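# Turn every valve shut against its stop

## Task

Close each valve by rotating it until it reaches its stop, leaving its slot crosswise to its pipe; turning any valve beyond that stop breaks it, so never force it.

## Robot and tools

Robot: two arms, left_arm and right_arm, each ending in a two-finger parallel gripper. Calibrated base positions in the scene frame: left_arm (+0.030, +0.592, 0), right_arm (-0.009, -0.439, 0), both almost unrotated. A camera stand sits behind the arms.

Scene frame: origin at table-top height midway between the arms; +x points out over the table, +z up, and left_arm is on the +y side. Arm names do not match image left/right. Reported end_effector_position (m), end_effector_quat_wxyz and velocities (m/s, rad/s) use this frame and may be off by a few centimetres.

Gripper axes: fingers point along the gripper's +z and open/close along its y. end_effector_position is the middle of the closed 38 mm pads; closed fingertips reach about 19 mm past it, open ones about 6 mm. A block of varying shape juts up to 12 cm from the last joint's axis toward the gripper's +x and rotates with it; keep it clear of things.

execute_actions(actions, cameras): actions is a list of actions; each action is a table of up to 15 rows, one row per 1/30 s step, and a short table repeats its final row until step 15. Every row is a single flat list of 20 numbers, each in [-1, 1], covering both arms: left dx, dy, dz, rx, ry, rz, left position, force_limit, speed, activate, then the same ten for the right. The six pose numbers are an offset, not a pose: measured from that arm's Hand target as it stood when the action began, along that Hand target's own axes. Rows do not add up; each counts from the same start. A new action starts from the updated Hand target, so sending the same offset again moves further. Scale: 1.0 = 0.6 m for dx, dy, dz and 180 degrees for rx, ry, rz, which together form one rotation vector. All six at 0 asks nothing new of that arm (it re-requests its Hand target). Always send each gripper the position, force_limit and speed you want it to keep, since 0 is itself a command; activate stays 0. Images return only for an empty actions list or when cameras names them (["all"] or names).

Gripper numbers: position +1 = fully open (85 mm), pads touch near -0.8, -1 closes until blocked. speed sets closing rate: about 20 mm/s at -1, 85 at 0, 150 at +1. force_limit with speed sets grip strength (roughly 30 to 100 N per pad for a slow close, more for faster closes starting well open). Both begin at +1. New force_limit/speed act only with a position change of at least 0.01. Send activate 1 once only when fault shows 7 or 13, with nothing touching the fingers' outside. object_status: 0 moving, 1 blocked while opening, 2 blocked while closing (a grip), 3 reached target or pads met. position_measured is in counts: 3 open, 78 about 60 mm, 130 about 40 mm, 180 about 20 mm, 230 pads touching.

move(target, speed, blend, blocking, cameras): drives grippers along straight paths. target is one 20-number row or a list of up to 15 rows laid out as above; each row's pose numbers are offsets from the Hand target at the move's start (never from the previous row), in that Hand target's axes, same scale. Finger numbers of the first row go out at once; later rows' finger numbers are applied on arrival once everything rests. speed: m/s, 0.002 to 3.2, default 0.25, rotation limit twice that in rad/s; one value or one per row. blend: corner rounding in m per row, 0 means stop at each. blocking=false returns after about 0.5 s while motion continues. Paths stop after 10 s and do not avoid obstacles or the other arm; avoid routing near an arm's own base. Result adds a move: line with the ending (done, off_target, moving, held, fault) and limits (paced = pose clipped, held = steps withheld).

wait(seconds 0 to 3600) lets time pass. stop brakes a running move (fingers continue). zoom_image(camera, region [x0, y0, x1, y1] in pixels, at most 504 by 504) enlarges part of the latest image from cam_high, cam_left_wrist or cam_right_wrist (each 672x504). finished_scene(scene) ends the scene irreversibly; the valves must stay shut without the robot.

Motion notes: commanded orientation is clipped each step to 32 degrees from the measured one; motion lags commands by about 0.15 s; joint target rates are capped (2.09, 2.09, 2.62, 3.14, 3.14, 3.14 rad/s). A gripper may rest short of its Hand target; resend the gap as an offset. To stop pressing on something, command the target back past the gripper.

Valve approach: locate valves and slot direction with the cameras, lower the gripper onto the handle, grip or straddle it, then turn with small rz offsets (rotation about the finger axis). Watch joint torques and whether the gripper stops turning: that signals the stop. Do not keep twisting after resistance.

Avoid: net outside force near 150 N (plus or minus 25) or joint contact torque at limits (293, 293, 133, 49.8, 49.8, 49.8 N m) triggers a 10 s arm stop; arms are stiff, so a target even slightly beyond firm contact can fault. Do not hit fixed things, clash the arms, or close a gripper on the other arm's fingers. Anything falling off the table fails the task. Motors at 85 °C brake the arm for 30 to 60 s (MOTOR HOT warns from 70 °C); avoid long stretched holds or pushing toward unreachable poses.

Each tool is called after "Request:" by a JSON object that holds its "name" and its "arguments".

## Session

Request:
{"name": "execute_actions", "arguments": {"actions": []}}

Request:
{"name": "zoom_image", "arguments": {"camera": "cam_high", "region": [150, 100, 450, 400]}}

Scene clock: 0.00 s.
left_arm: end_effector_position=(+1.0662, +0.2520, +0.2410) position_measured=3 object_status=3 fault=0 end_effector_quat_wxyz=(-0.321, +0.476, +0.579, +0.580) | right_arm: end_effector_position=(+0.4685, -0.1814, +0.1613) position_measured=3 object_status=3 fault=0 end_effector_quat_wxyz=(-0.417, +0.827, +0.230, +0.297)
Joint positions: left_arm=[2.437 -0.456 0.586 -0.372 -0.538 -0.169] | right_arm=[2.767 -1.626 2.705 -2.562 -0.497 2.152]
Joint velocities: within noise
Joint torques (N m): no reading
Motor temperatures (°C): left_arm=[29 27 31 36 32 33] | right_arm=[28 25 26 35 39 36]
Hand target: left_arm +1.0662, +0.2520, +0.2410; -0.321, +0.476, +0.579, +0.580 | right_arm +0.4685, -0.1814, +0.1613; -0.417, +0.827, +0.230, +0.297
Tool commands: left_gripper/position=+1.0 left_gripper/force_limit=+1.0 left_gripper/speed=+1.0 left_gripper/activate=+0.0 right_gripper/position=+1.0 right_gripper/force_limit=+1.0 right_gripper/speed=+1.0 right_gripper/activate=+0.0
camera_calibration:
cam_left_wrist: T_world_to_cam=[[0.92204, -0.10742, 0.3719, -1.03448], [0.26939, -0.51185, -0.81574, 0.05427], [0.27799, 0.85233, -0.44301, -0.27752]] pos_world=[1.01636, 0.15319, 0.30605]
cam_right_wrist: T_world_to_cam=[[0.63514, -0.54258, -0.54974, -0.29806], [-0.77205, -0.42445, -0.47306, 0.37482], [0.02334, 0.72488, -0.68848, 0.35488]] pos_world=[0.47041, -0.25988, 0.25778]

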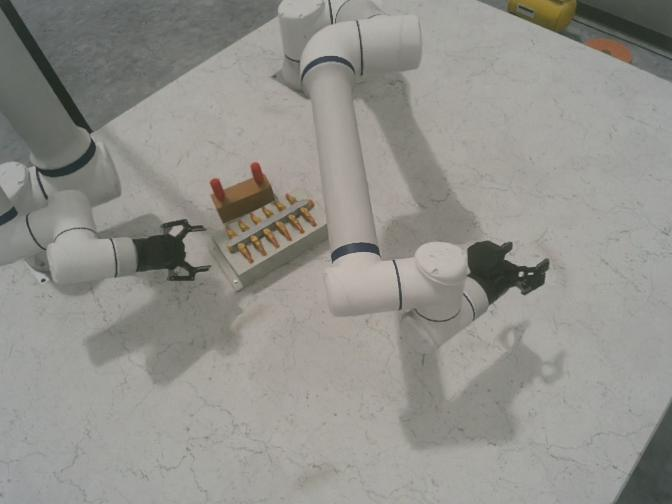

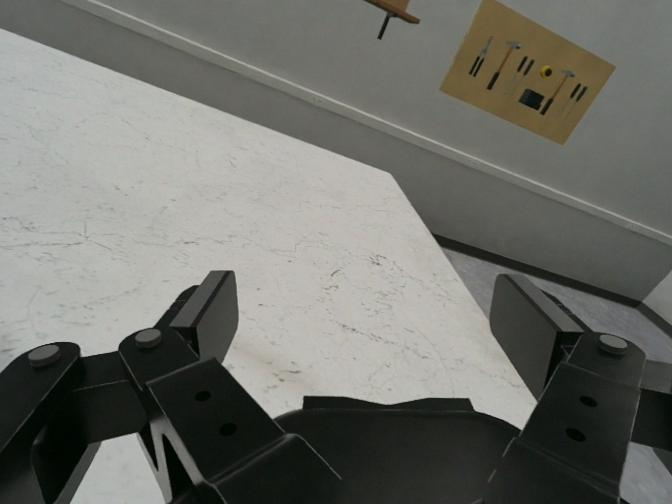

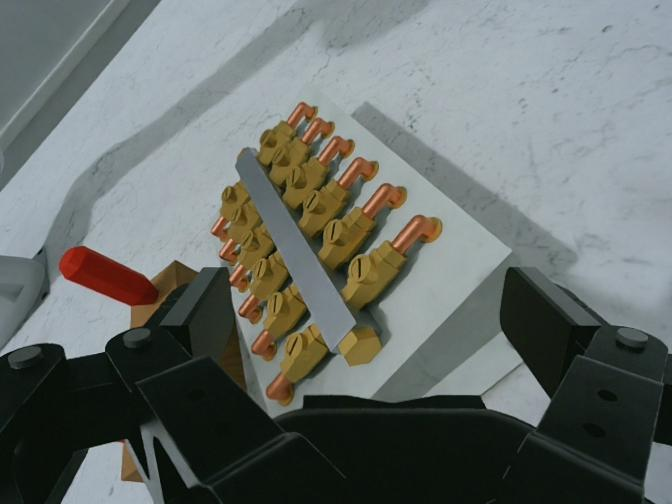

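Scaled by 1.680 from the camera's image (finer frame: 960x720).

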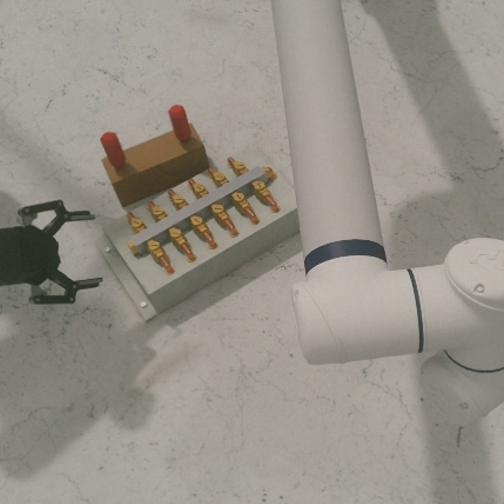

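Request:
{"name": "move", "arguments": {"target": [[0.15,-0.25,0.144,0,0,0,1,1,1,0, 0.137,-0.111,-0.095,0,0,0,1,1,1,0],[0.5045,-0.842,0.481,0,0,0,1,1,1,0, 0.191,-0.326,-0.042,0.304,-0.3555,-0.771,1,1,1,0]], "speed": 0.6, "blend": [0.03,0], "cameras": ["cam_right_wrist","cam_high"]}}

Request:
{"name": "zoom_image", "arguments": {"camera": "cam_right_wrist", "region": [84, 0, 588, 400]}}

Scene clock: 4.43 s.
left_arm: end_effector_position=(+0.5488, +0.6507, +0.2998) position_measured=3 object_status=3 fault=0 end_effector_quat_wxyz=(-0.321, +0.476, +0.579, +0.580) | right_arm: end_effector_position=(+0.4202, -0.0803, +0.3600) position_measured=3 object_status=3 fault=0 end_effector_quat_wxyz=(+0.001, -0.091, +0.996, -0.001)
Joint positions: left_arm=[2.368 -1.549 2.228 -0.897 -0.606 -0.198] | right_arm=[3.537 -1.796 2.071 -1.847 -1.572 0.193]
Joint torques (N m): left_arm=[-17.03 -53.82 -36.32 3.05 -1.4 -1.7] | right_arm=[11.02 -41.3 -45.65 -11.12 -1.87 -2.87]
Hand target: left_arm +0.5488, +0.6507, +0.2999; -0.321, +0.476, +0.579, +0.580 | right_arm +0.4202, -0.0803, +0.3600; +0.001, -0.091, +0.996, -0.001
Off the commanded pose: left_arm 0.000 m, 0 deg | right_arm 0.000 m, 0 deg.
move: done
cam_right_wrist: T_world_to_cam=[[-0.18813, 0.98214, -0.00357, 0.16852], [0.9167, 0.17689, 0.35829, -0.48613], [0.35252, 0.06414, -0.9336, 0.3164]] pos_world=[0.3658, -0.09981, 0.47017]
Images, in order (width x height): cam_high 672x504, cam_right_wrist 672x504.

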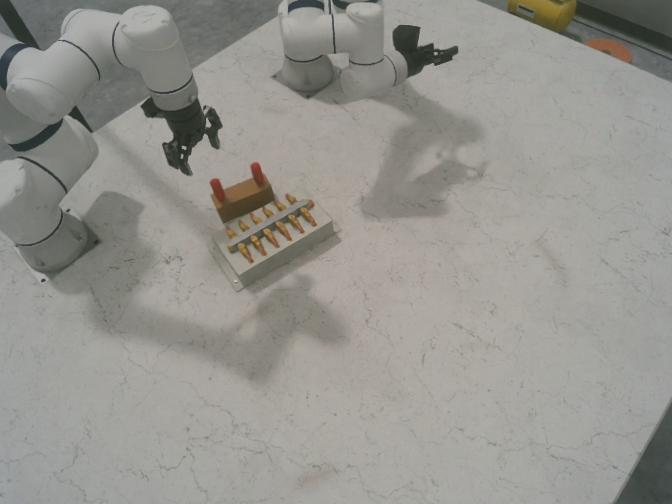

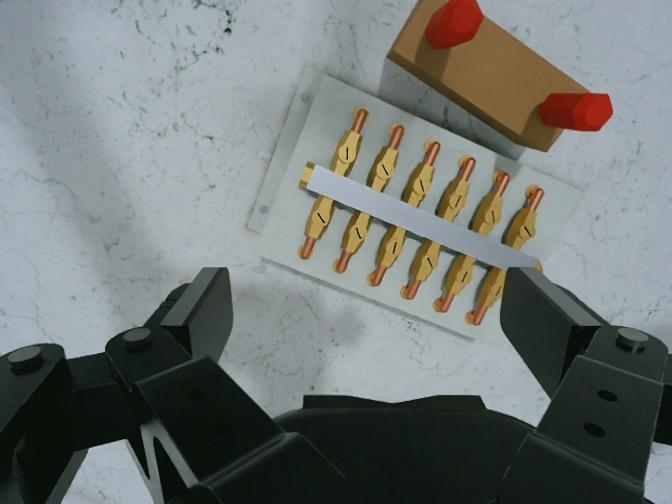

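Scaled by 1.000.

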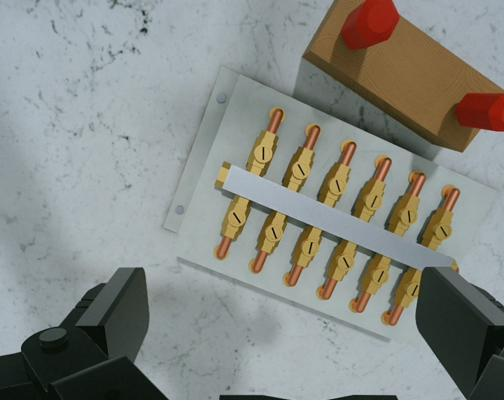

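Request:
{"name": "move", "arguments": {"target": [0,0,0,0,0,0,1,1,1,0, -0.109,0.1325,0.0667,0,0,0,1,1,1,0], "speed": 0.4, "cameras": ["cam_right_wrist"]}}

Request:
{"name": "zoom_image", "arguments": {"camera": "cam_right_wrist", "region": [84, 0, 588, 400]}}

Scene clock: 6.07 s.
left_arm: end_effector_position=(+0.5488, +0.6507, +0.2999) position_measured=3 object_status=3 fault=0 end_effector_quat_wxyz=(-0.321, +0.476, +0.579, +0.580) | right_arm: end_effector_position=(+0.4700, +0.0095, +0.3200) position_measured=3 object_status=3 fault=0 end_effector_quat_wxyz=(+0.001, -0.091, +0.996, -0.001)
Joint positions: left_arm=[2.368 -1.549 2.228 -0.897 -0.606 -0.198] | right_arm=[3.642 -1.599 1.976 -1.949 -1.573 0.298]
Joint torques (N m): left_arm=[-21.29 -54.55 -37.74 2.8 -1.58 -1.9] | right_arm=[12.78 -31.9 -60.26 -11.48 -2.08 0.53]
Hand target: left_arm +0.5488, +0.6507, +0.2999; -0.321, +0.476, +0.579, +0.580 | right_arm +0.4701, +0.0096, +0.3199; +0.001, -0.091, +0.996, -0.001
Off the commanded pose: left_arm 0.000 m, 0 deg | right_arm 0.000 m, 0 deg.
move: done
cam_right_wrist: T_world_to_cam=[[-0.18863, 0.98204, -0.0037, 0.08981], [0.91651, 0.1774, 0.35851, -0.53335], [0.35273, 0.06424, -0.93352, 0.25562]] pos_world=[0.4156, -0.01001, 0.43017]

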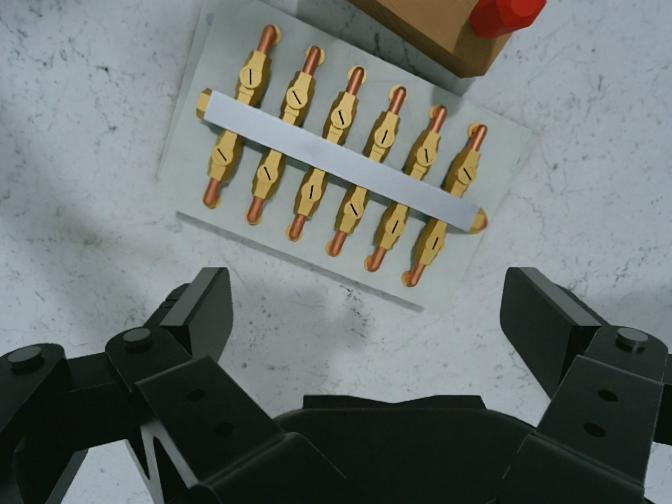

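Scaled by 1.000.

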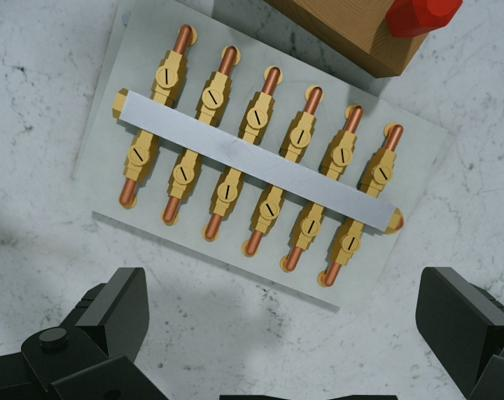

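Request:
{"name": "zoom_image", "arguments": {"camera": "cam_right_wrist", "region": [210, 50, 360, 150]}}

Request:
{"name": "zoom_image", "arguments": {"camera": "cam_right_wrist", "region": [350, 100, 500, 200]}}

Request:
{"name": "zoom_image", "arguments": {"camera": "cam_right_wrist", "region": [190, 130, 340, 230]}}

Request:
{"name": "zoom_image", "arguments": {"camera": "cam_right_wrist", "region": [320, 170, 470, 270]}}

Scaled by 3.360 from the camera's image (finer frame: 960x720).

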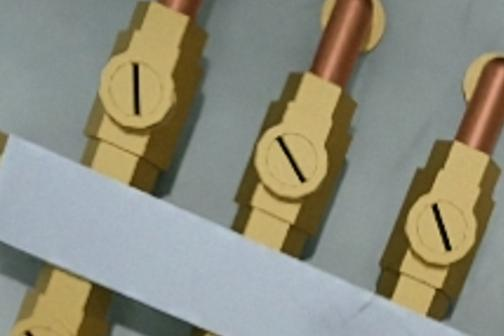

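Scaled by 3.360 from the camera's image (finer frame: 960x720).

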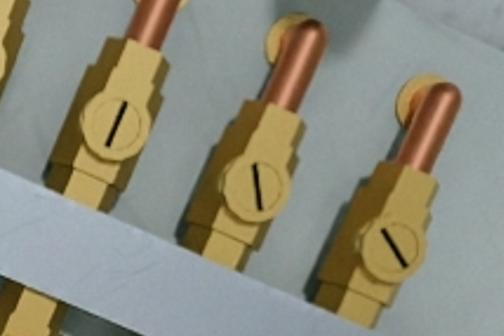

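Scaled by 3.360 from the camera's image (finer frame: 960x720).

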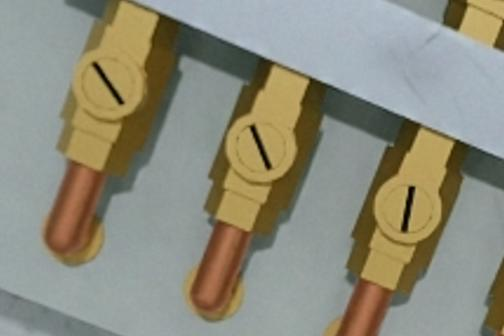

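Scaled by 3.360 from the camera's image (finer frame: 960x720).

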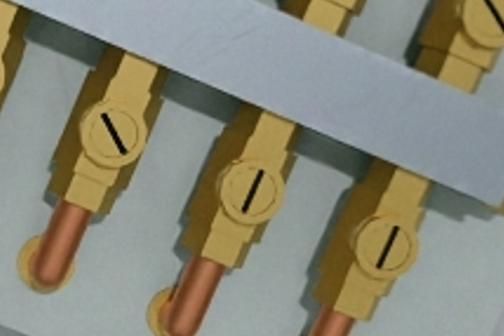

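Request:
{"name": "move", "arguments": {"target": [0,0,0,0,0,0,1,1,1,0, 0.2785,-0.0125,0.18,0,0,0.319,1,1,1,0], "speed": 0.5, "cameras": ["cam_right_wrist"]}}

Request:
{"name": "zoom_image", "arguments": {"camera": "cam_right_wrist", "region": [270, 150, 470, 350]}}

Scene clock: 9.30 s.
left_arm: end_effector_position=(+0.5488, +0.6507, +0.2999) position_measured=3 object_status=3 fault=0 end_effector_quat_wxyz=(-0.321, +0.476, +0.579, +0.580) | right_arm: end_effector_position=(+0.3074, -0.0281, +0.2117) position_measured=3 object_status=3 fault=0 end_effector_quat_wxyz=(+0.001, +0.399, +0.917, +0.000)
Joint positions: left_arm=[2.368 -1.549 2.228 -0.897 -0.606 -0.198] | right_arm=[3.729 -1.752 2.323 -2.142 -1.573 1.387]
Joint torques (N m): left_arm=[-22.18 -53.08 -37.42 3.34 -1.44 -1.61] | right_arm=[12.07 -41.11 -38.44 -11.27 -1.77 0.71]
Hand target: left_arm +0.5488, +0.6507, +0.2999; -0.321, +0.476, +0.579, +0.580 | right_arm +0.3073, -0.0281, +0.2117; +0.001, +0.399, +0.917, +0.000
Off the commanded pose: left_arm 0.000 m, 0 deg | right_arm 0.000 m, 0 deg.
move: done
cam_right_wrist: T_world_to_cam=[[0.72578, 0.68793, -0.00181, -0.19414], [0.64251, -0.67691, 0.35913, -0.27879], [0.24583, -0.26181, -0.93329, 0.23798]] pos_world=[0.26152, 0.00714, 0.32187]

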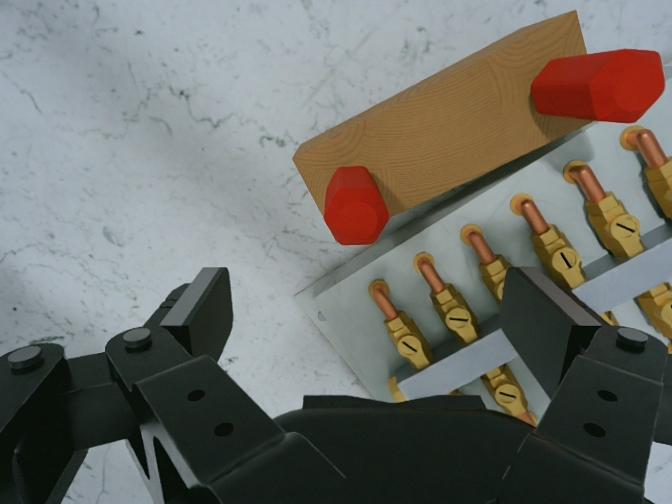

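Scaled by 2.520 from the camera's image (finer frame: 960x720).

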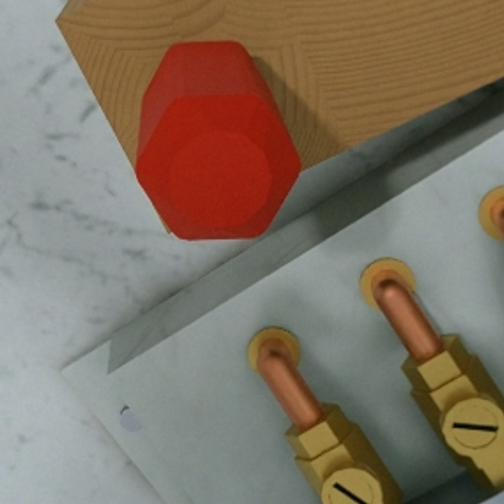

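Request:
{"name": "move", "arguments": {"target": [[0,0,0,0,0,0,1,1,1,0, 0.0127,-0.001,0,0,0,-0.1667,1,1,1,0],[0,0,0,0,0,0,1,1,1,0, 0.0127,-0.001,0.1562,0,0,-0.1667,1,1,1,0]], "speed": [0.3,0.15], "cameras": ["cam_right_wrist"]}}

Scene clock: 12.40 s.
left_arm: end_effector_position=(+0.5488, +0.6507, +0.2999) position_measured=3 object_status=3 fault=0 end_effector_quat_wxyz=(-0.321, +0.476, +0.579, +0.580) | right_arm: end_effector_position=(+0.3019, -0.0231, +0.1181) position_measured=3 object_status=3 fault=0 end_effector_quat_wxyz=(+0.001, +0.148, +0.989, -0.001)
Joint positions: left_arm=[2.368 -1.549 2.228 -0.897 -0.606 -0.198] | right_arm=[3.744 -1.612 2.418 -2.377 -1.573 0.879]
Joint torques (N m): left_arm=[-22.63 -55.09 -38.68 2.74 -1.25 -1.68] | right_arm=[10.65 -19.46 -31.34 -11.33 -0.19 0.73]
Hand target: left_arm +0.5488, +0.6507, +0.2999; -0.321, +0.476, +0.579, +0.580 | right_arm +0.3019, -0.0231, +0.1180; +0.001, +0.148, +0.989, -0.001
Off the commanded pose: left_arm 0.000 m, 0 deg | right_arm 0.000 m, 0 deg.
move: done
cam_right_wrist: T_world_to_cam=[[0.28474, 0.9586, -0.00285, -0.05426], [0.89498, -0.26477, 0.35904, -0.30479], [0.34342, -0.10478, -0.93332, 0.12739]] pos_world=[0.24449, -0.01534, 0.22817]

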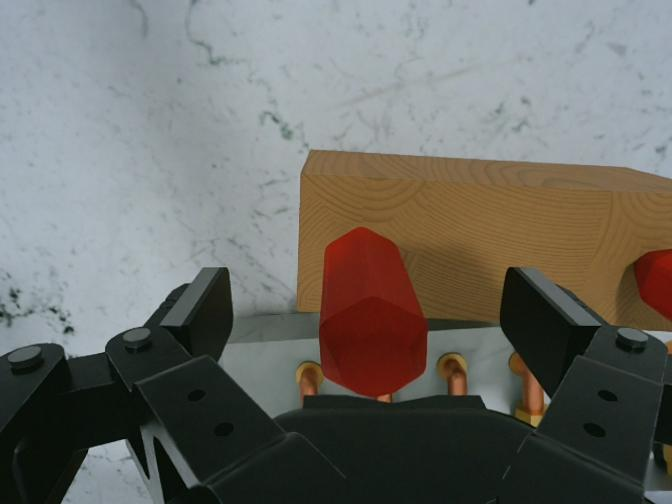

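Request:
{"name": "move", "arguments": {"target": [[0,0,0,0,0,0,1,1,1,0, 0,0,0,0,0,0,-1,-0.6,-0.7,0],[0,0,0,0,0,0,1,1,1,0, 0,0,-0.25,0,0,0,-1,-0.6,-0.7,0]], "speed": [0.15,0.2], "cameras": ["cam_right_wrist"]}}

Request:
{"name": "zoom_image", "arguments": {"camera": "cam_right_wrist", "region": [330, 180, 380, 230]}}

Request:
{"name": "zoom_image", "arguments": {"camera": "cam_right_wrist", "region": [270, 180, 470, 380]}}

Scene clock: 15.83 s.
left_arm: end_effector_position=(+0.5488, +0.6507, +0.2999) position_measured=3 object_status=3 fault=0 end_effector_quat_wxyz=(-0.321, +0.476, +0.579, +0.580) | right_arm: end_effector_position=(+0.3016, -0.0229, +0.2678) position_measured=164 object_status=2 fault=0 end_effector_quat_wxyz=(+0.001, +0.148, +0.989, -0.001)
Joint positions: left_arm=[2.368 -1.549 2.228 -0.897 -0.606 -0.198] | right_arm=[3.744 -1.81 2.253 -2.015 -1.573 0.879]
Joint torques (N m): left_arm=[-20.7 -54.86 -37.31 2.66 -1.13 -1.11] | right_arm=[-12.85 -36.24 -58.59 -0.66 1.93 -2.75]
Hand target: left_arm +0.5488, +0.6507, +0.2999; -0.321, +0.476, +0.579, +0.580 | right_arm +0.3016, -0.0229, +0.2680; +0.001, +0.148, +0.989, -0.001
Off the commanded pose: left_arm 0.000 m, 0 deg | right_arm 0.000 m, 0 deg.
move: done
cam_right_wrist: T_world_to_cam=[[0.28476, 0.95859, -0.00291, -0.05395], [0.89494, -0.26476, 0.35915, -0.35838], [0.34351, -0.10488, -0.93328, 0.26725]] pos_world=[0.24429, -0.01514, 0.37797]

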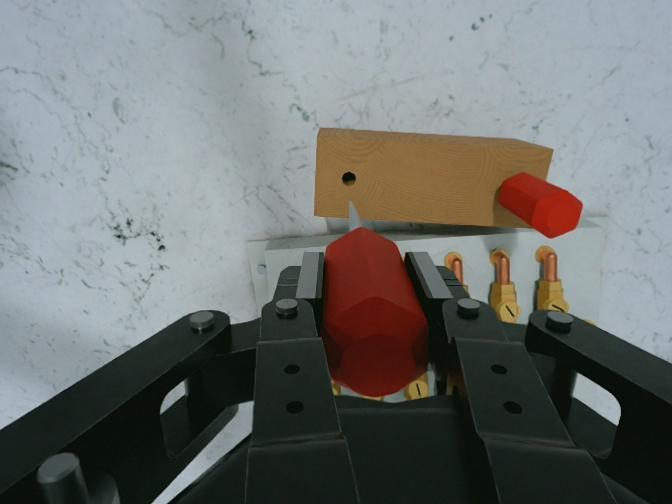

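Scaled by 10.080 from the camera's image (finer frame: 960x720).

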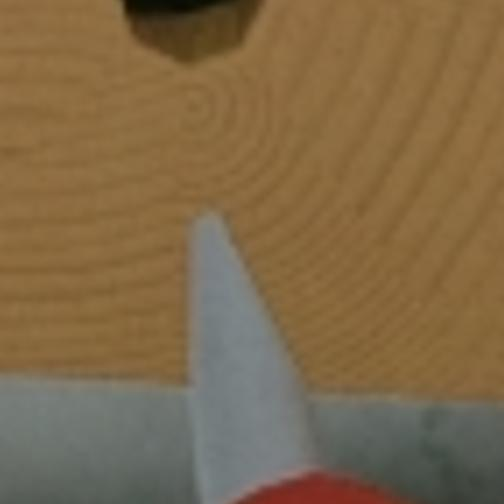

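Scaled by 2.520 from the camera's image (finer frame: 960x720).

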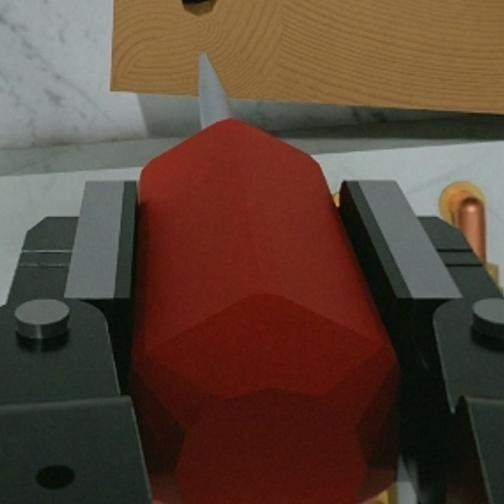

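Request:
{"name": "move", "arguments": {"target": [[0,0,0,0,0,0,1,1,1,0, 0,0,0,0,0,0,-0.97,0.8,-1,0],[0,0,0,0,0,0,1,1,1,0, -0.3,-0.0325,0.03,0,0,-0.128,-0.97,0.8,-1,0],[0,0,0,0,0,0,1,1,1,0, -0.3253,-0.0352,0.1217,0,0,-0.1389,-0.97,0.8,-1,0]], "speed": 0.35, "blend": [0,0.03,0], "cameras": ["cam_right_wrist"]}}

Request:
{"name": "zoom_image", "arguments": {"camera": "cam_right_wrist", "region": [325, 170, 375, 220]}}

Scene clock: 18.47 s.
left_arm: end_effector_position=(+0.5488, +0.6507, +0.2999) position_measured=3 object_status=3 fault=0 end_effector_quat_wxyz=(-0.321, +0.476, +0.579, +0.580) | right_arm: end_effector_position=(+0.4821, -0.1002, +0.1955) position_measured=165 object_status=2 fault=0 end_effector_quat_wxyz=(+0.001, -0.070, +0.998, -0.001)
Joint positions: left_arm=[2.368 -1.549 2.228 -0.897 -0.606 -0.198] | right_arm=[3.465 -1.589 2.215 -2.199 -1.573 0.164]
Joint torques (N m): left_arm=[-18.04 -55.17 -37.19 3.2 -1.65 -0.88] | right_arm=[-12.92 -30.43 -37.93 -11.86 2.59 -3]
Hand target: left_arm +0.5488, +0.6507, +0.2999; -0.321, +0.476, +0.579, +0.580 | right_arm +0.4822, -0.1002, +0.1953; +0.001, -0.070, +0.998, -0.001
Off the commanded pose: left_arm 0.000 m, 0 deg | right_arm 0.000 m, 0 deg.
move: done; blend cut to 0.0285 m at target 2
cam_right_wrist: T_world_to_cam=[[-0.14694, 0.98914, -0.00371, 0.17992], [0.92316, 0.13848, 0.3586, -0.48749], [0.35522, 0.04927, -0.93348, 0.13946]] pos_world=[0.42693, -0.11733, 0.30567]

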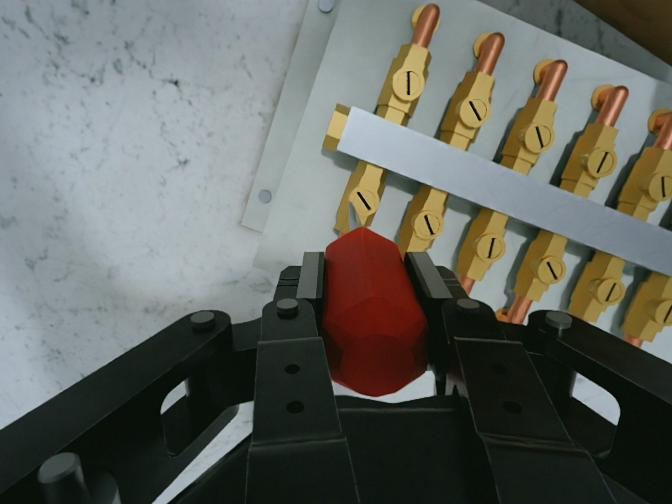

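Scaled by 10.080 from the camera's image (finer frame: 960x720).

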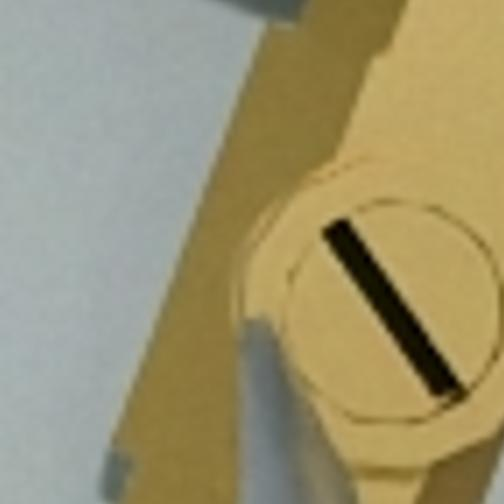

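Request:
{"name": "move", "arguments": {"target": [0,0,0,0,0,0,1,1,1,0, 0.002,0.009,0.0205,0,0,-0.0133,-0.97,0.8,-1,0], "speed": 0.15, "cameras": ["cam_right_wrist"]}}

Request:
{"name": "zoom_image", "arguments": {"camera": "cam_right_wrist", "region": [335, 180, 365, 210]}}

Scene clock: 19.43 s.
left_arm: end_effector_position=(+0.5488, +0.6507, +0.2999) position_measured=3 object_status=3 fault=0 end_effector_quat_wxyz=(-0.321, +0.476, +0.579, +0.580) | right_arm: end_effector_position=(+0.4804, -0.0951, +0.1832) position_measured=165 object_status=2 fault=0 end_effector_quat_wxyz=(+0.001, -0.090, +0.996, -0.001)
Joint positions: left_arm=[2.368 -1.549 2.228 -0.897 -0.606 -0.198] | right_arm=[3.475 -1.571 2.225 -2.226 -1.573 0.132]
Joint torques (N m): left_arm=[-17.88 -56.41 -37.71 2.68 -1.76 -1.71] | right_arm=[34.53 42.69 37.43 8.98 14.46 -3.14]
Hand target: left_arm +0.5488, +0.6507, +0.2999; -0.321, +0.476, +0.579, +0.580 | right_arm +0.4803, -0.0950, +0.1830; +0.001, -0.091, +0.996, -0.001
Off the commanded pose: left_arm 0.000 m, 0 deg | right_arm 0.000 m, 0 deg.
move: done
cam_right_wrist: T_world_to_cam=[[-0.18784, 0.98219, -0.00385, 0.1936], [0.91661, 0.1767, 0.35862, -0.47536], [0.35291, 0.06383, -0.93348, 0.13086]] pos_world=[0.4259, -0.11451, 0.29337]

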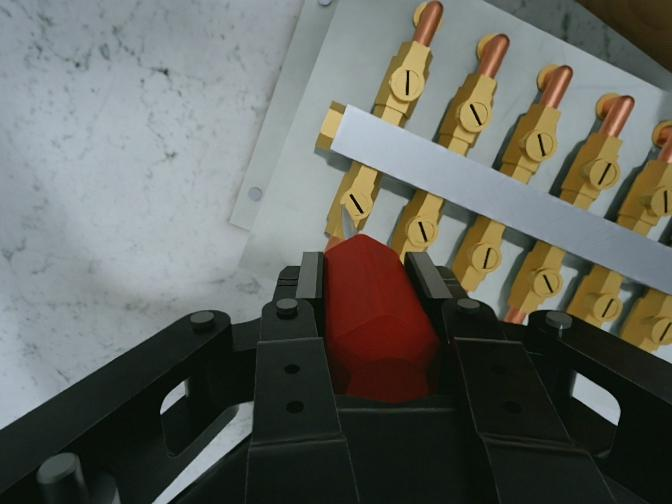

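Scaled by 16.800 from the camera's image (finer frame: 960x720).

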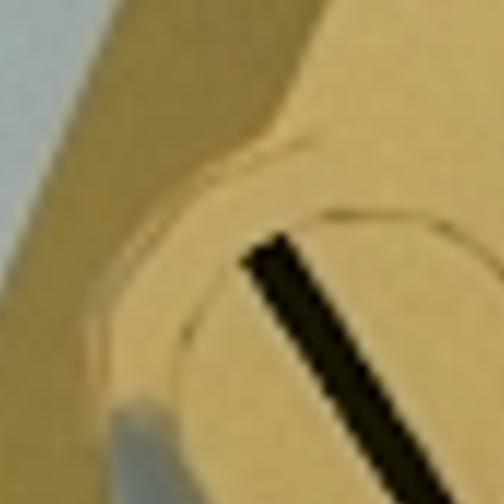

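Request:
{"name": "move", "arguments": {"target": [0,0,0,0,0,0,1,1,1,0, 0,0,-0.02,0,0,0,-0.97,0.8,-1,0], "speed": 0.1, "cameras": ["cam_right_wrist"]}}

Request:
{"name": "zoom_image", "arguments": {"camera": "cam_right_wrist", "region": [270, 180, 470, 380]}}

Request:
{"name": "zoom_image", "arguments": {"camera": "cam_right_wrist", "region": [325, 170, 375, 220]}}

Scene clock: 20.33 s.
left_arm: end_effector_position=(+0.5488, +0.6507, +0.2999) position_measured=3 object_status=3 fault=0 end_effector_quat_wxyz=(-0.321, +0.476, +0.579, +0.580) | right_arm: end_effector_position=(+0.4803, -0.0950, +0.1949) position_measured=165 object_status=2 fault=0 end_effector_quat_wxyz=(+0.001, -0.091, +0.996, -0.001) end_effector_velocity=(+0.000, -0.001, +0.001) end_effector_angular_velocity=(-0.001, +0.002, +0.000)
Joint positions: left_arm=[2.368 -1.549 2.228 -0.897 -0.606 -0.198] | right_arm=[3.475 -1.585 2.214 -2.2 -1.573 0.131]
Joint velocities: left_arm=[within noise] | right_arm=[0 -0.001 -0.001 0.005 -0.001 -0.001]
Joint torques (N m): left_arm=[-21.14 -55.58 -38.38 3.21 -1.36 -1.06] | right_arm=[-14.7 -53.28 -54.61 -0.71 -2.14 -1.5]
Hand target: left_arm +0.5488, +0.6507, +0.2999; -0.321, +0.476, +0.579, +0.580 | right_arm +0.4803, -0.0950, +0.1950; +0.001, -0.091, +0.996, -0.001
Off the commanded pose: left_arm 0.000 m, 0 deg | right_arm 0.000 m, 0 deg.
move: done
cam_right_wrist: T_world_to_cam=[[-0.18831, 0.9821, -0.00368, 0.19368], [0.91658, 0.17709, 0.3585, -0.47947], [0.35273, 0.06414, -0.93352, 0.1419]] pos_world=[0.4259, -0.11441, 0.30507]

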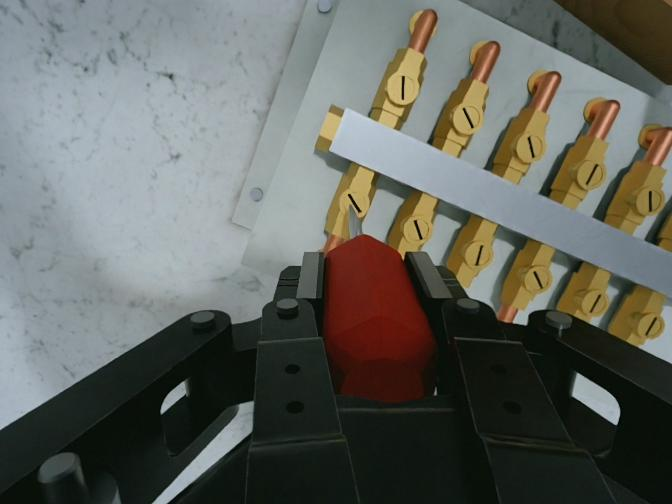

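Scaled by 2.520 from the camera's image (finer frame: 960x720).

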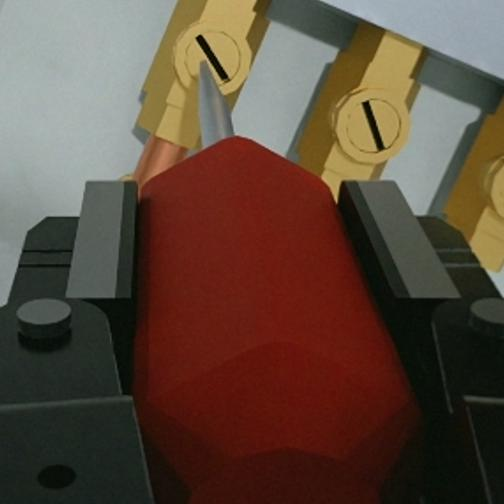

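Scaled by 10.080 from the camera's image (finer frame: 960x720).

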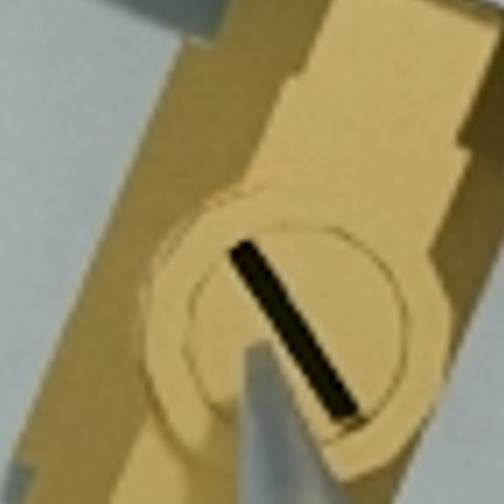

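Request:
{"name": "move", "arguments": {"target": [0,0,0,0,0,0,1,1,1,0, 0.0037,-0.0014,0.0142,0,0,0.0044,-0.97,0.8,-1,0], "speed": 0.1, "cameras": ["cam_right_wrist"]}}

Request:
{"name": "zoom_image", "arguments": {"camera": "cam_right_wrist", "region": [335, 190, 365, 220]}}

Scene clock: 21.83 s.
left_arm: end_effector_position=(+0.5488, +0.6507, +0.2999) position_measured=3 object_status=3 fault=0 end_effector_quat_wxyz=(-0.321, +0.476, +0.579, +0.580) | right_arm: end_effector_position=(+0.4783, -0.0962, +0.1867) position_measured=165 object_status=2 fault=0 end_effector_quat_wxyz=(+0.001, -0.084, +0.996, -0.001)
Joint positions: left_arm=[2.368 -1.549 2.228 -0.897 -0.606 -0.198] | right_arm=[3.474 -1.579 2.226 -2.218 -1.573 0.144]
Joint torques (N m): left_arm=[-16.94 -53.3 -37.22 2.55 -0.89 -1.48] | right_arm=[-13.32 -29.21 -36.89 -10.5 -1.34 0.97]
Hand target: left_arm +0.5488, +0.6507, +0.2999; -0.321, +0.476, +0.579, +0.580 | right_arm +0.4783, -0.0962, +0.1865; +0.001, -0.084, +0.996, -0.001
Off the commanded pose: left_arm 0.000 m, 0 deg | right_arm 0.000 m, 0 deg.
move: done
cam_right_wrist: T_world_to_cam=[[-0.17494, 0.98457, -0.00371, 0.18838], [0.91888, 0.16462, 0.35855, -0.47677], [0.35363, 0.05932, -0.9335, 0.13415]] pos_world=[0.42361, -0.11495, 0.29687]

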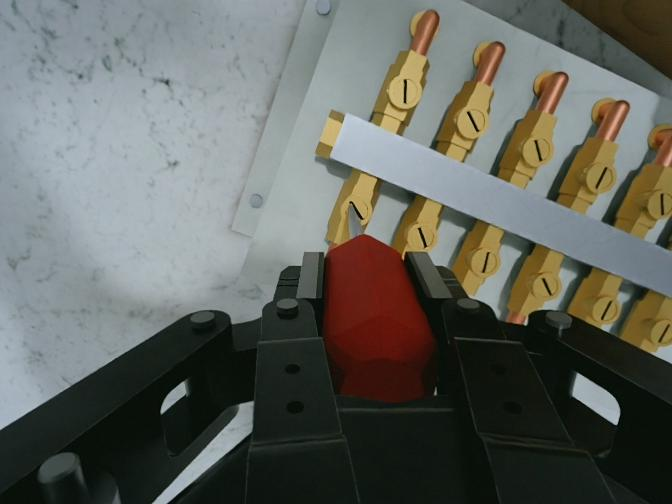

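Scaled by 16.800 from the camera's image (finer frame: 960x720).

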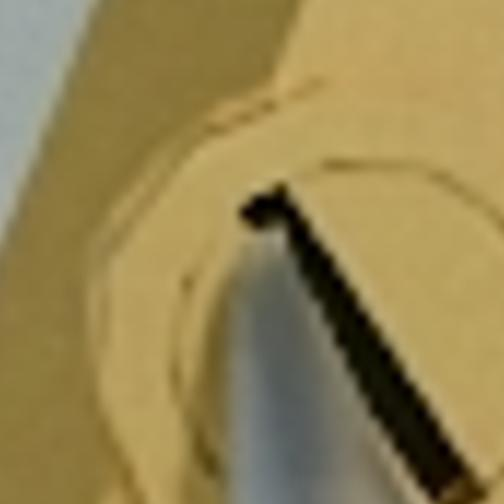

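Request:
{"name": "move", "arguments": {"target": [0,0,0,0,0,0,1,1,1,0, 0,0,0,0,0,-0.025,-0.97,0.8,-1,0], "speed": 0.1, "cameras": ["cam_right_wrist"]}}

Request:
{"name": "zoom_image", "arguments": {"camera": "cam_right_wrist", "region": [335, 190, 365, 220]}}

Scene clock: 23.00 s.
left_arm: end_effector_position=(+0.5488, +0.6507, +0.2999) position_measured=3 object_status=3 fault=0 end_effector_quat_wxyz=(-0.321, +0.476, +0.579, +0.580) | right_arm: end_effector_position=(+0.4783, -0.0963, +0.1865) position_measured=165 object_status=2 fault=0 end_effector_quat_wxyz=(+0.001, -0.123, +0.992, -0.001)
Joint positions: left_arm=[2.368 -1.549 2.228 -0.897 -0.606 -0.198] | right_arm=[3.474 -1.579 2.226 -2.218 -1.573 0.066]
Joint torques (N m): left_arm=[-18.84 -52.85 -37.34 2.5 -0.76 -1.1] | right_arm=[-1.63 -37.11 -37.72 -11.25 1.96 -2.19]
Hand target: left_arm +0.5488, +0.6507, +0.2999; -0.321, +0.476, +0.579, +0.580 | right_arm +0.4783, -0.0962, +0.1865; +0.001, -0.123, +0.992, -0.001
Off the commanded pose: left_arm 0.000 m, 0 deg | right_arm 0.000 m, 0 deg.
move: done
cam_right_wrist: T_world_to_cam=[[-0.25108, 0.96796, -0.00382, 0.22321], [0.90331, 0.23573, 0.35841, -0.46237], [0.34783, 0.08654, -0.93356, 0.13936]] pos_world=[0.42523, -0.11912, 0.29667]

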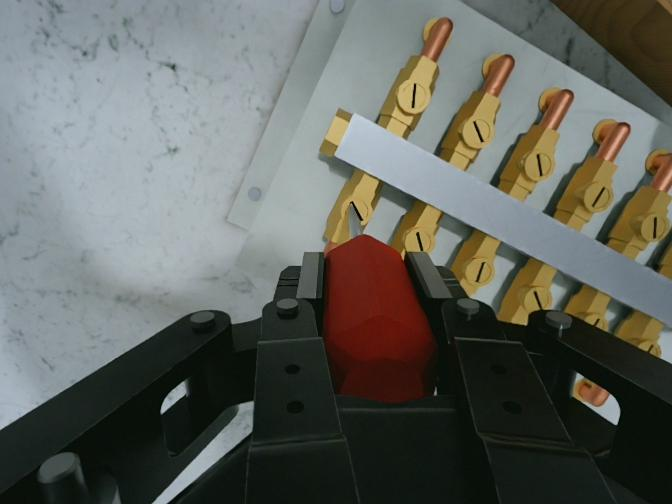

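Scaled by 16.800 from the camera's image (finer frame: 960x720).

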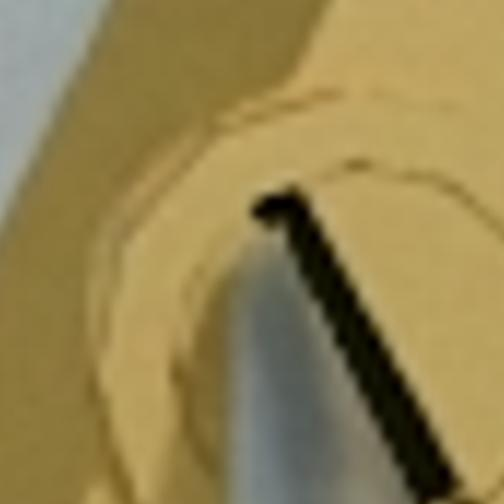

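Request:
{"name": "move", "arguments": {"target": [0,0,0,0,0,0,1,1,1,0, -0.0012,0.0016,0.0033,0,0,-0.004,-0.97,0.8,-1,0], "speed": 0.05, "cameras": ["cam_right_wrist"]}}

Request:
{"name": "zoom_image", "arguments": {"camera": "cam_right_wrist", "region": [335, 190, 365, 220]}}

Scene clock: 23.73 s.
left_arm: end_effector_position=(+0.5488, +0.6507, +0.2999) position_measured=3 object_status=3 fault=0 end_effector_quat_wxyz=(-0.321, +0.476, +0.579, +0.580) | right_arm: end_effector_position=(+0.4787, -0.0952, +0.1846) position_measured=165 object_status=2 fault=0 end_effector_quat_wxyz=(+0.001, -0.129, +0.992, -0.001)
Joint positions: left_arm=[2.368 -1.549 2.228 -0.897 -0.606 -0.198] | right_arm=[3.475 -1.575 2.226 -2.223 -1.573 0.055]
Joint torques (N m): left_arm=[-18.14 -57.01 -37.11 3.01 -0.79 -1.07] | right_arm=[11.41 -28.85 -36.93 -11.05 2.27 -2.15]
Hand target: left_arm +0.5488, +0.6507, +0.2999; -0.321, +0.476, +0.579, +0.580 | right_arm +0.4787, -0.0951, +0.1845; +0.001, -0.129, +0.992, -0.001
Off the commanded pose: left_arm 0.000 m, 0 deg | right_arm 0.000 m, 0 deg.
move: done
cam_right_wrist: T_world_to_cam=[[-0.26315, 0.96475, -0.00384, 0.22772], [0.9003, 0.24699, 0.35841, -0.45979], [0.34673, 0.09086, -0.93356, 0.13829]] pos_world=[0.42592, -0.11869, 0.29477]

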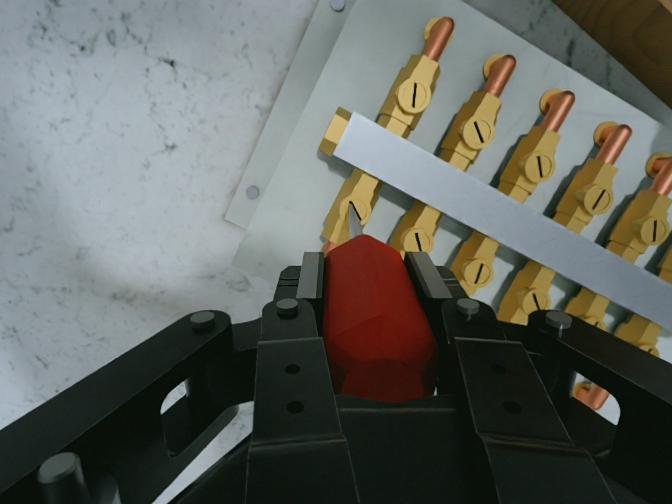

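Scaled by 16.800 from the camera's image (finer frame: 960x720).

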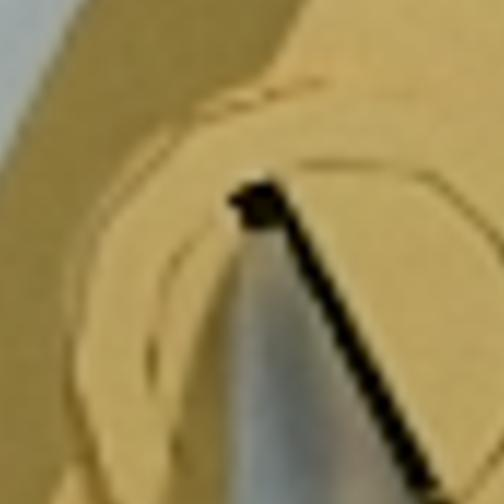

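Request:
{"name": "move", "arguments": {"target": [0,0,0,0,0,0,1,1,1,0, 0,0.0002,0.0018,0,0,0,-0.97,0.8,-1,0], "speed": 0.03, "cameras": ["cam_right_wrist"]}}

Request:
{"name": "zoom_image", "arguments": {"camera": "cam_right_wrist", "region": [335, 190, 365, 220]}}

Scene clock: 24.40 s.
left_arm: end_effector_position=(+0.5488, +0.6507, +0.2999) position_measured=3 object_status=3 fault=0 end_effector_quat_wxyz=(-0.321, +0.476, +0.579, +0.580) | right_arm: end_effector_position=(+0.4788, -0.0950, +0.1835) position_measured=165 object_status=2 fault=0 end_effector_quat_wxyz=(+0.001, -0.129, +0.992, -0.001)
Joint positions: left_arm=[2.368 -1.549 2.228 -0.897 -0.606 -0.198] | right_arm=[3.476 -1.574 2.227 -2.225 -1.573 0.055]
Joint torques (N m): left_arm=[-20.09 -56.3 -36.96 2.65 -1.57 -0.66] | right_arm=[11.02 -22.78 -28.37 -9.54 2.53 0.48]
Hand target: left_arm +0.5488, +0.6507, +0.2999; -0.321, +0.476, +0.579, +0.580 | right_arm +0.4787, -0.0950, +0.1834; +0.001, -0.129, +0.992, -0.001
Off the commanded pose: left_arm 0.000 m, 0 deg | right_arm 0.000 m, 0 deg.
move: done
cam_right_wrist: T_world_to_cam=[[-0.26357, 0.96463, -0.00383, 0.22781], [0.90014, 0.24738, 0.35854, -0.45943], [0.34681, 0.09105, -0.93351, 0.13719]] pos_world=[0.42602, -0.11859, 0.29367]

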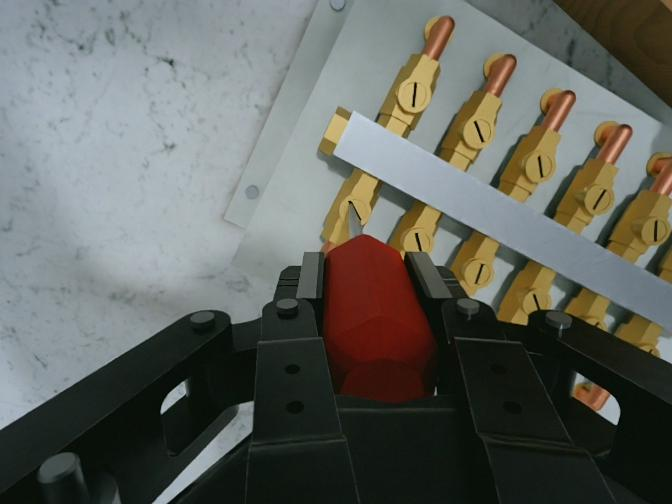

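Scaled by 16.800 from the camera's image (finer frame: 960x720).

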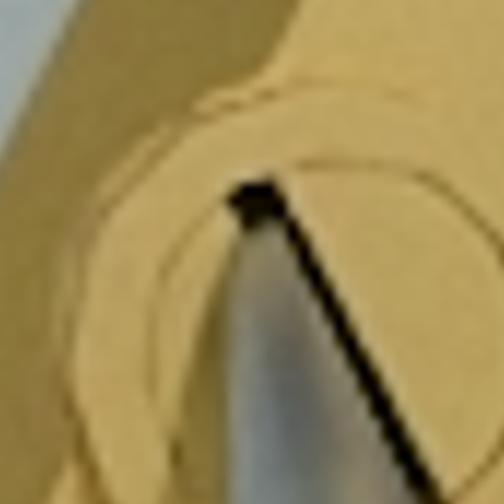

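Request:
{"name": "move", "arguments": {"target": [[0,0,0,0,0,0,1,1,1,0, 0,0,-0.0025,0,0,0,-0.97,0.8,-1,0],[0,0,0,0,0,0,1,1,1,0, 0,0.0004,-0.0025,0,0,0,-0.97,0.8,-1,0],[0,0,0,0,0,0,1,1,1,0, 0,0.0004,0.0013,0,0,0,-0.97,0.8,-1,0]], "speed": 0.04, "cameras": ["cam_right_wrist"]}}

Request:
{"name": "zoom_image", "arguments": {"camera": "cam_right_wrist", "region": [335, 190, 365, 220]}}

Scene clock: 25.23 s.
left_arm: end_effector_position=(+0.5488, +0.6507, +0.2999) position_measured=3 object_status=3 fault=0 end_effector_quat_wxyz=(-0.321, +0.476, +0.579, +0.580) | right_arm: end_effector_position=(+0.4789, -0.0947, +0.1831) position_measured=165 object_status=2 fault=0 end_effector_quat_wxyz=(+0.001, -0.129, +0.992, -0.001)
Joint positions: left_arm=[2.368 -1.549 2.228 -0.897 -0.606 -0.198] | right_arm=[3.476 -1.573 2.227 -2.227 -1.573 0.055]
Joint torques (N m): left_arm=[-23.43 -56.28 -37.48 2.26 -1.27 -1.11] | right_arm=[11.6 -0.96 -12.79 -6.81 2.35 0.83]
Hand target: left_arm +0.5488, +0.6507, +0.2999; -0.321, +0.476, +0.579, +0.580 | right_arm +0.4787, -0.0948, +0.1827; +0.001, -0.129, +0.992, -0.001
Off the commanded pose: left_arm 0.000 m, 0 deg | right_arm 0.000 m, 0 deg.
move: done
cam_right_wrist: T_world_to_cam=[[-0.26353, 0.96464, -0.00382, 0.2275], [0.89999, 0.24729, 0.35897, -0.45944], [0.34722, 0.09116, -0.93334, 0.13658]] pos_world=[0.42602, -0.11829, 0.29327]

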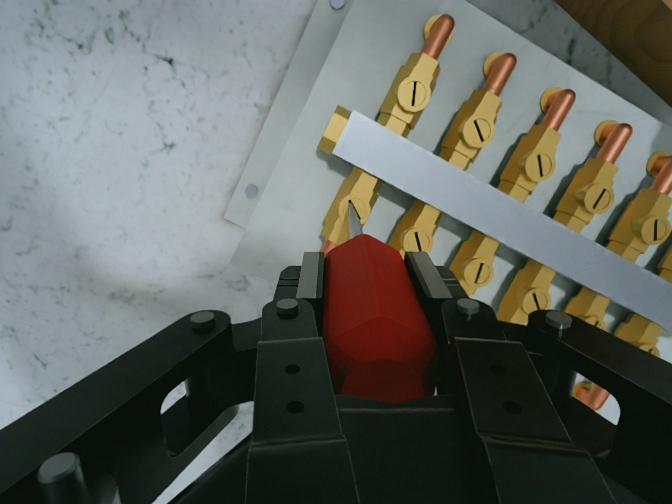

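Scaled by 16.800 from the camera's image (finer frame: 960x720).

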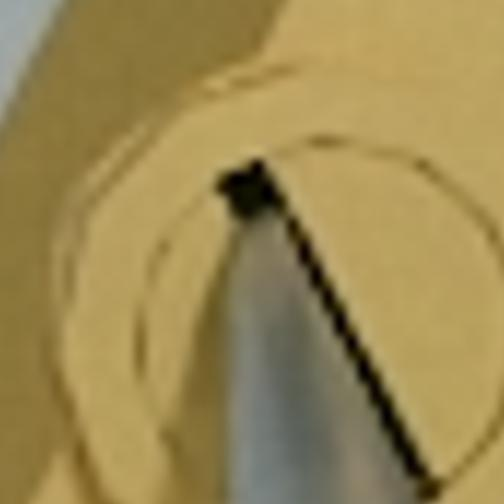

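Request:
{"name": "move", "arguments": {"target": [[0,0,0,0,0,0,1,1,1,0, 0,0,-0.0025,0,0,0,-0.97,0.8,-1,0],[0,0,0,0,0,0,1,1,1,0, 0,0.0004,-0.0025,0,0,0,-0.97,0.8,-1,0],[0,0,0,0,0,0,1,1,1,0, 0,0.0004,0.0005,0,0,0,-0.97,0.8,-1,0]], "speed": 0.04, "cameras": ["cam_right_wrist"]}}

Request:
{"name": "zoom_image", "arguments": {"camera": "cam_right_wrist", "region": [335, 190, 365, 220]}}

Scene clock: 26.00 s.
left_arm: end_effector_position=(+0.5488, +0.6507, +0.2999) position_measured=3 object_status=3 fault=0 end_effector_quat_wxyz=(-0.321, +0.476, +0.579, +0.580) | right_arm: end_effector_position=(+0.4788, -0.0945, +0.1827) position_measured=165 object_status=2 fault=0 end_effector_quat_wxyz=(+0.001, -0.129, +0.992, -0.001)
Joint positions: left_arm=[2.368 -1.549 2.228 -0.897 -0.606 -0.198] | right_arm=[3.476 -1.572 2.227 -2.227 -1.573 0.056]
Joint torques (N m): left_arm=[-18.92 -48.6 -38.36 2.35 -1.14 -0.46] | right_arm=[12.48 11.3 0.15 -3.83 2.35 0.82]
Hand target: left_arm +0.5488, +0.6507, +0.2999; -0.321, +0.476, +0.579, +0.580 | right_arm +0.4786, -0.0946, +0.1824; +0.001, -0.129, +0.992, -0.001
Off the commanded pose: left_arm 0.000 m, 0 deg | right_arm 0.000 m, 0 deg.
move: done
cam_right_wrist: T_world_to_cam=[[-0.26354, 0.96464, -0.0038, 0.2273], [0.90004, 0.2473, 0.35885, -0.45933], [0.3471, 0.09115, -0.93339, 0.13625]] pos_world=[0.42602, -0.11809, 0.29287]

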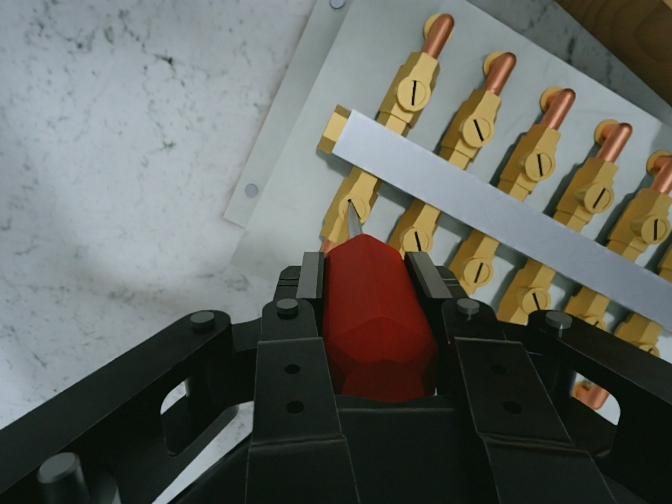

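Scaled by 16.800 from the camera's image (finer frame: 960x720).

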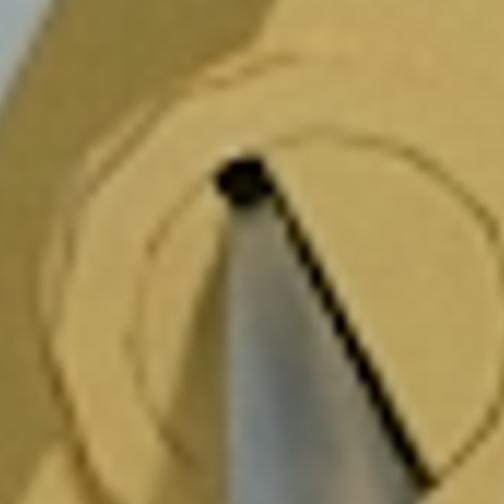

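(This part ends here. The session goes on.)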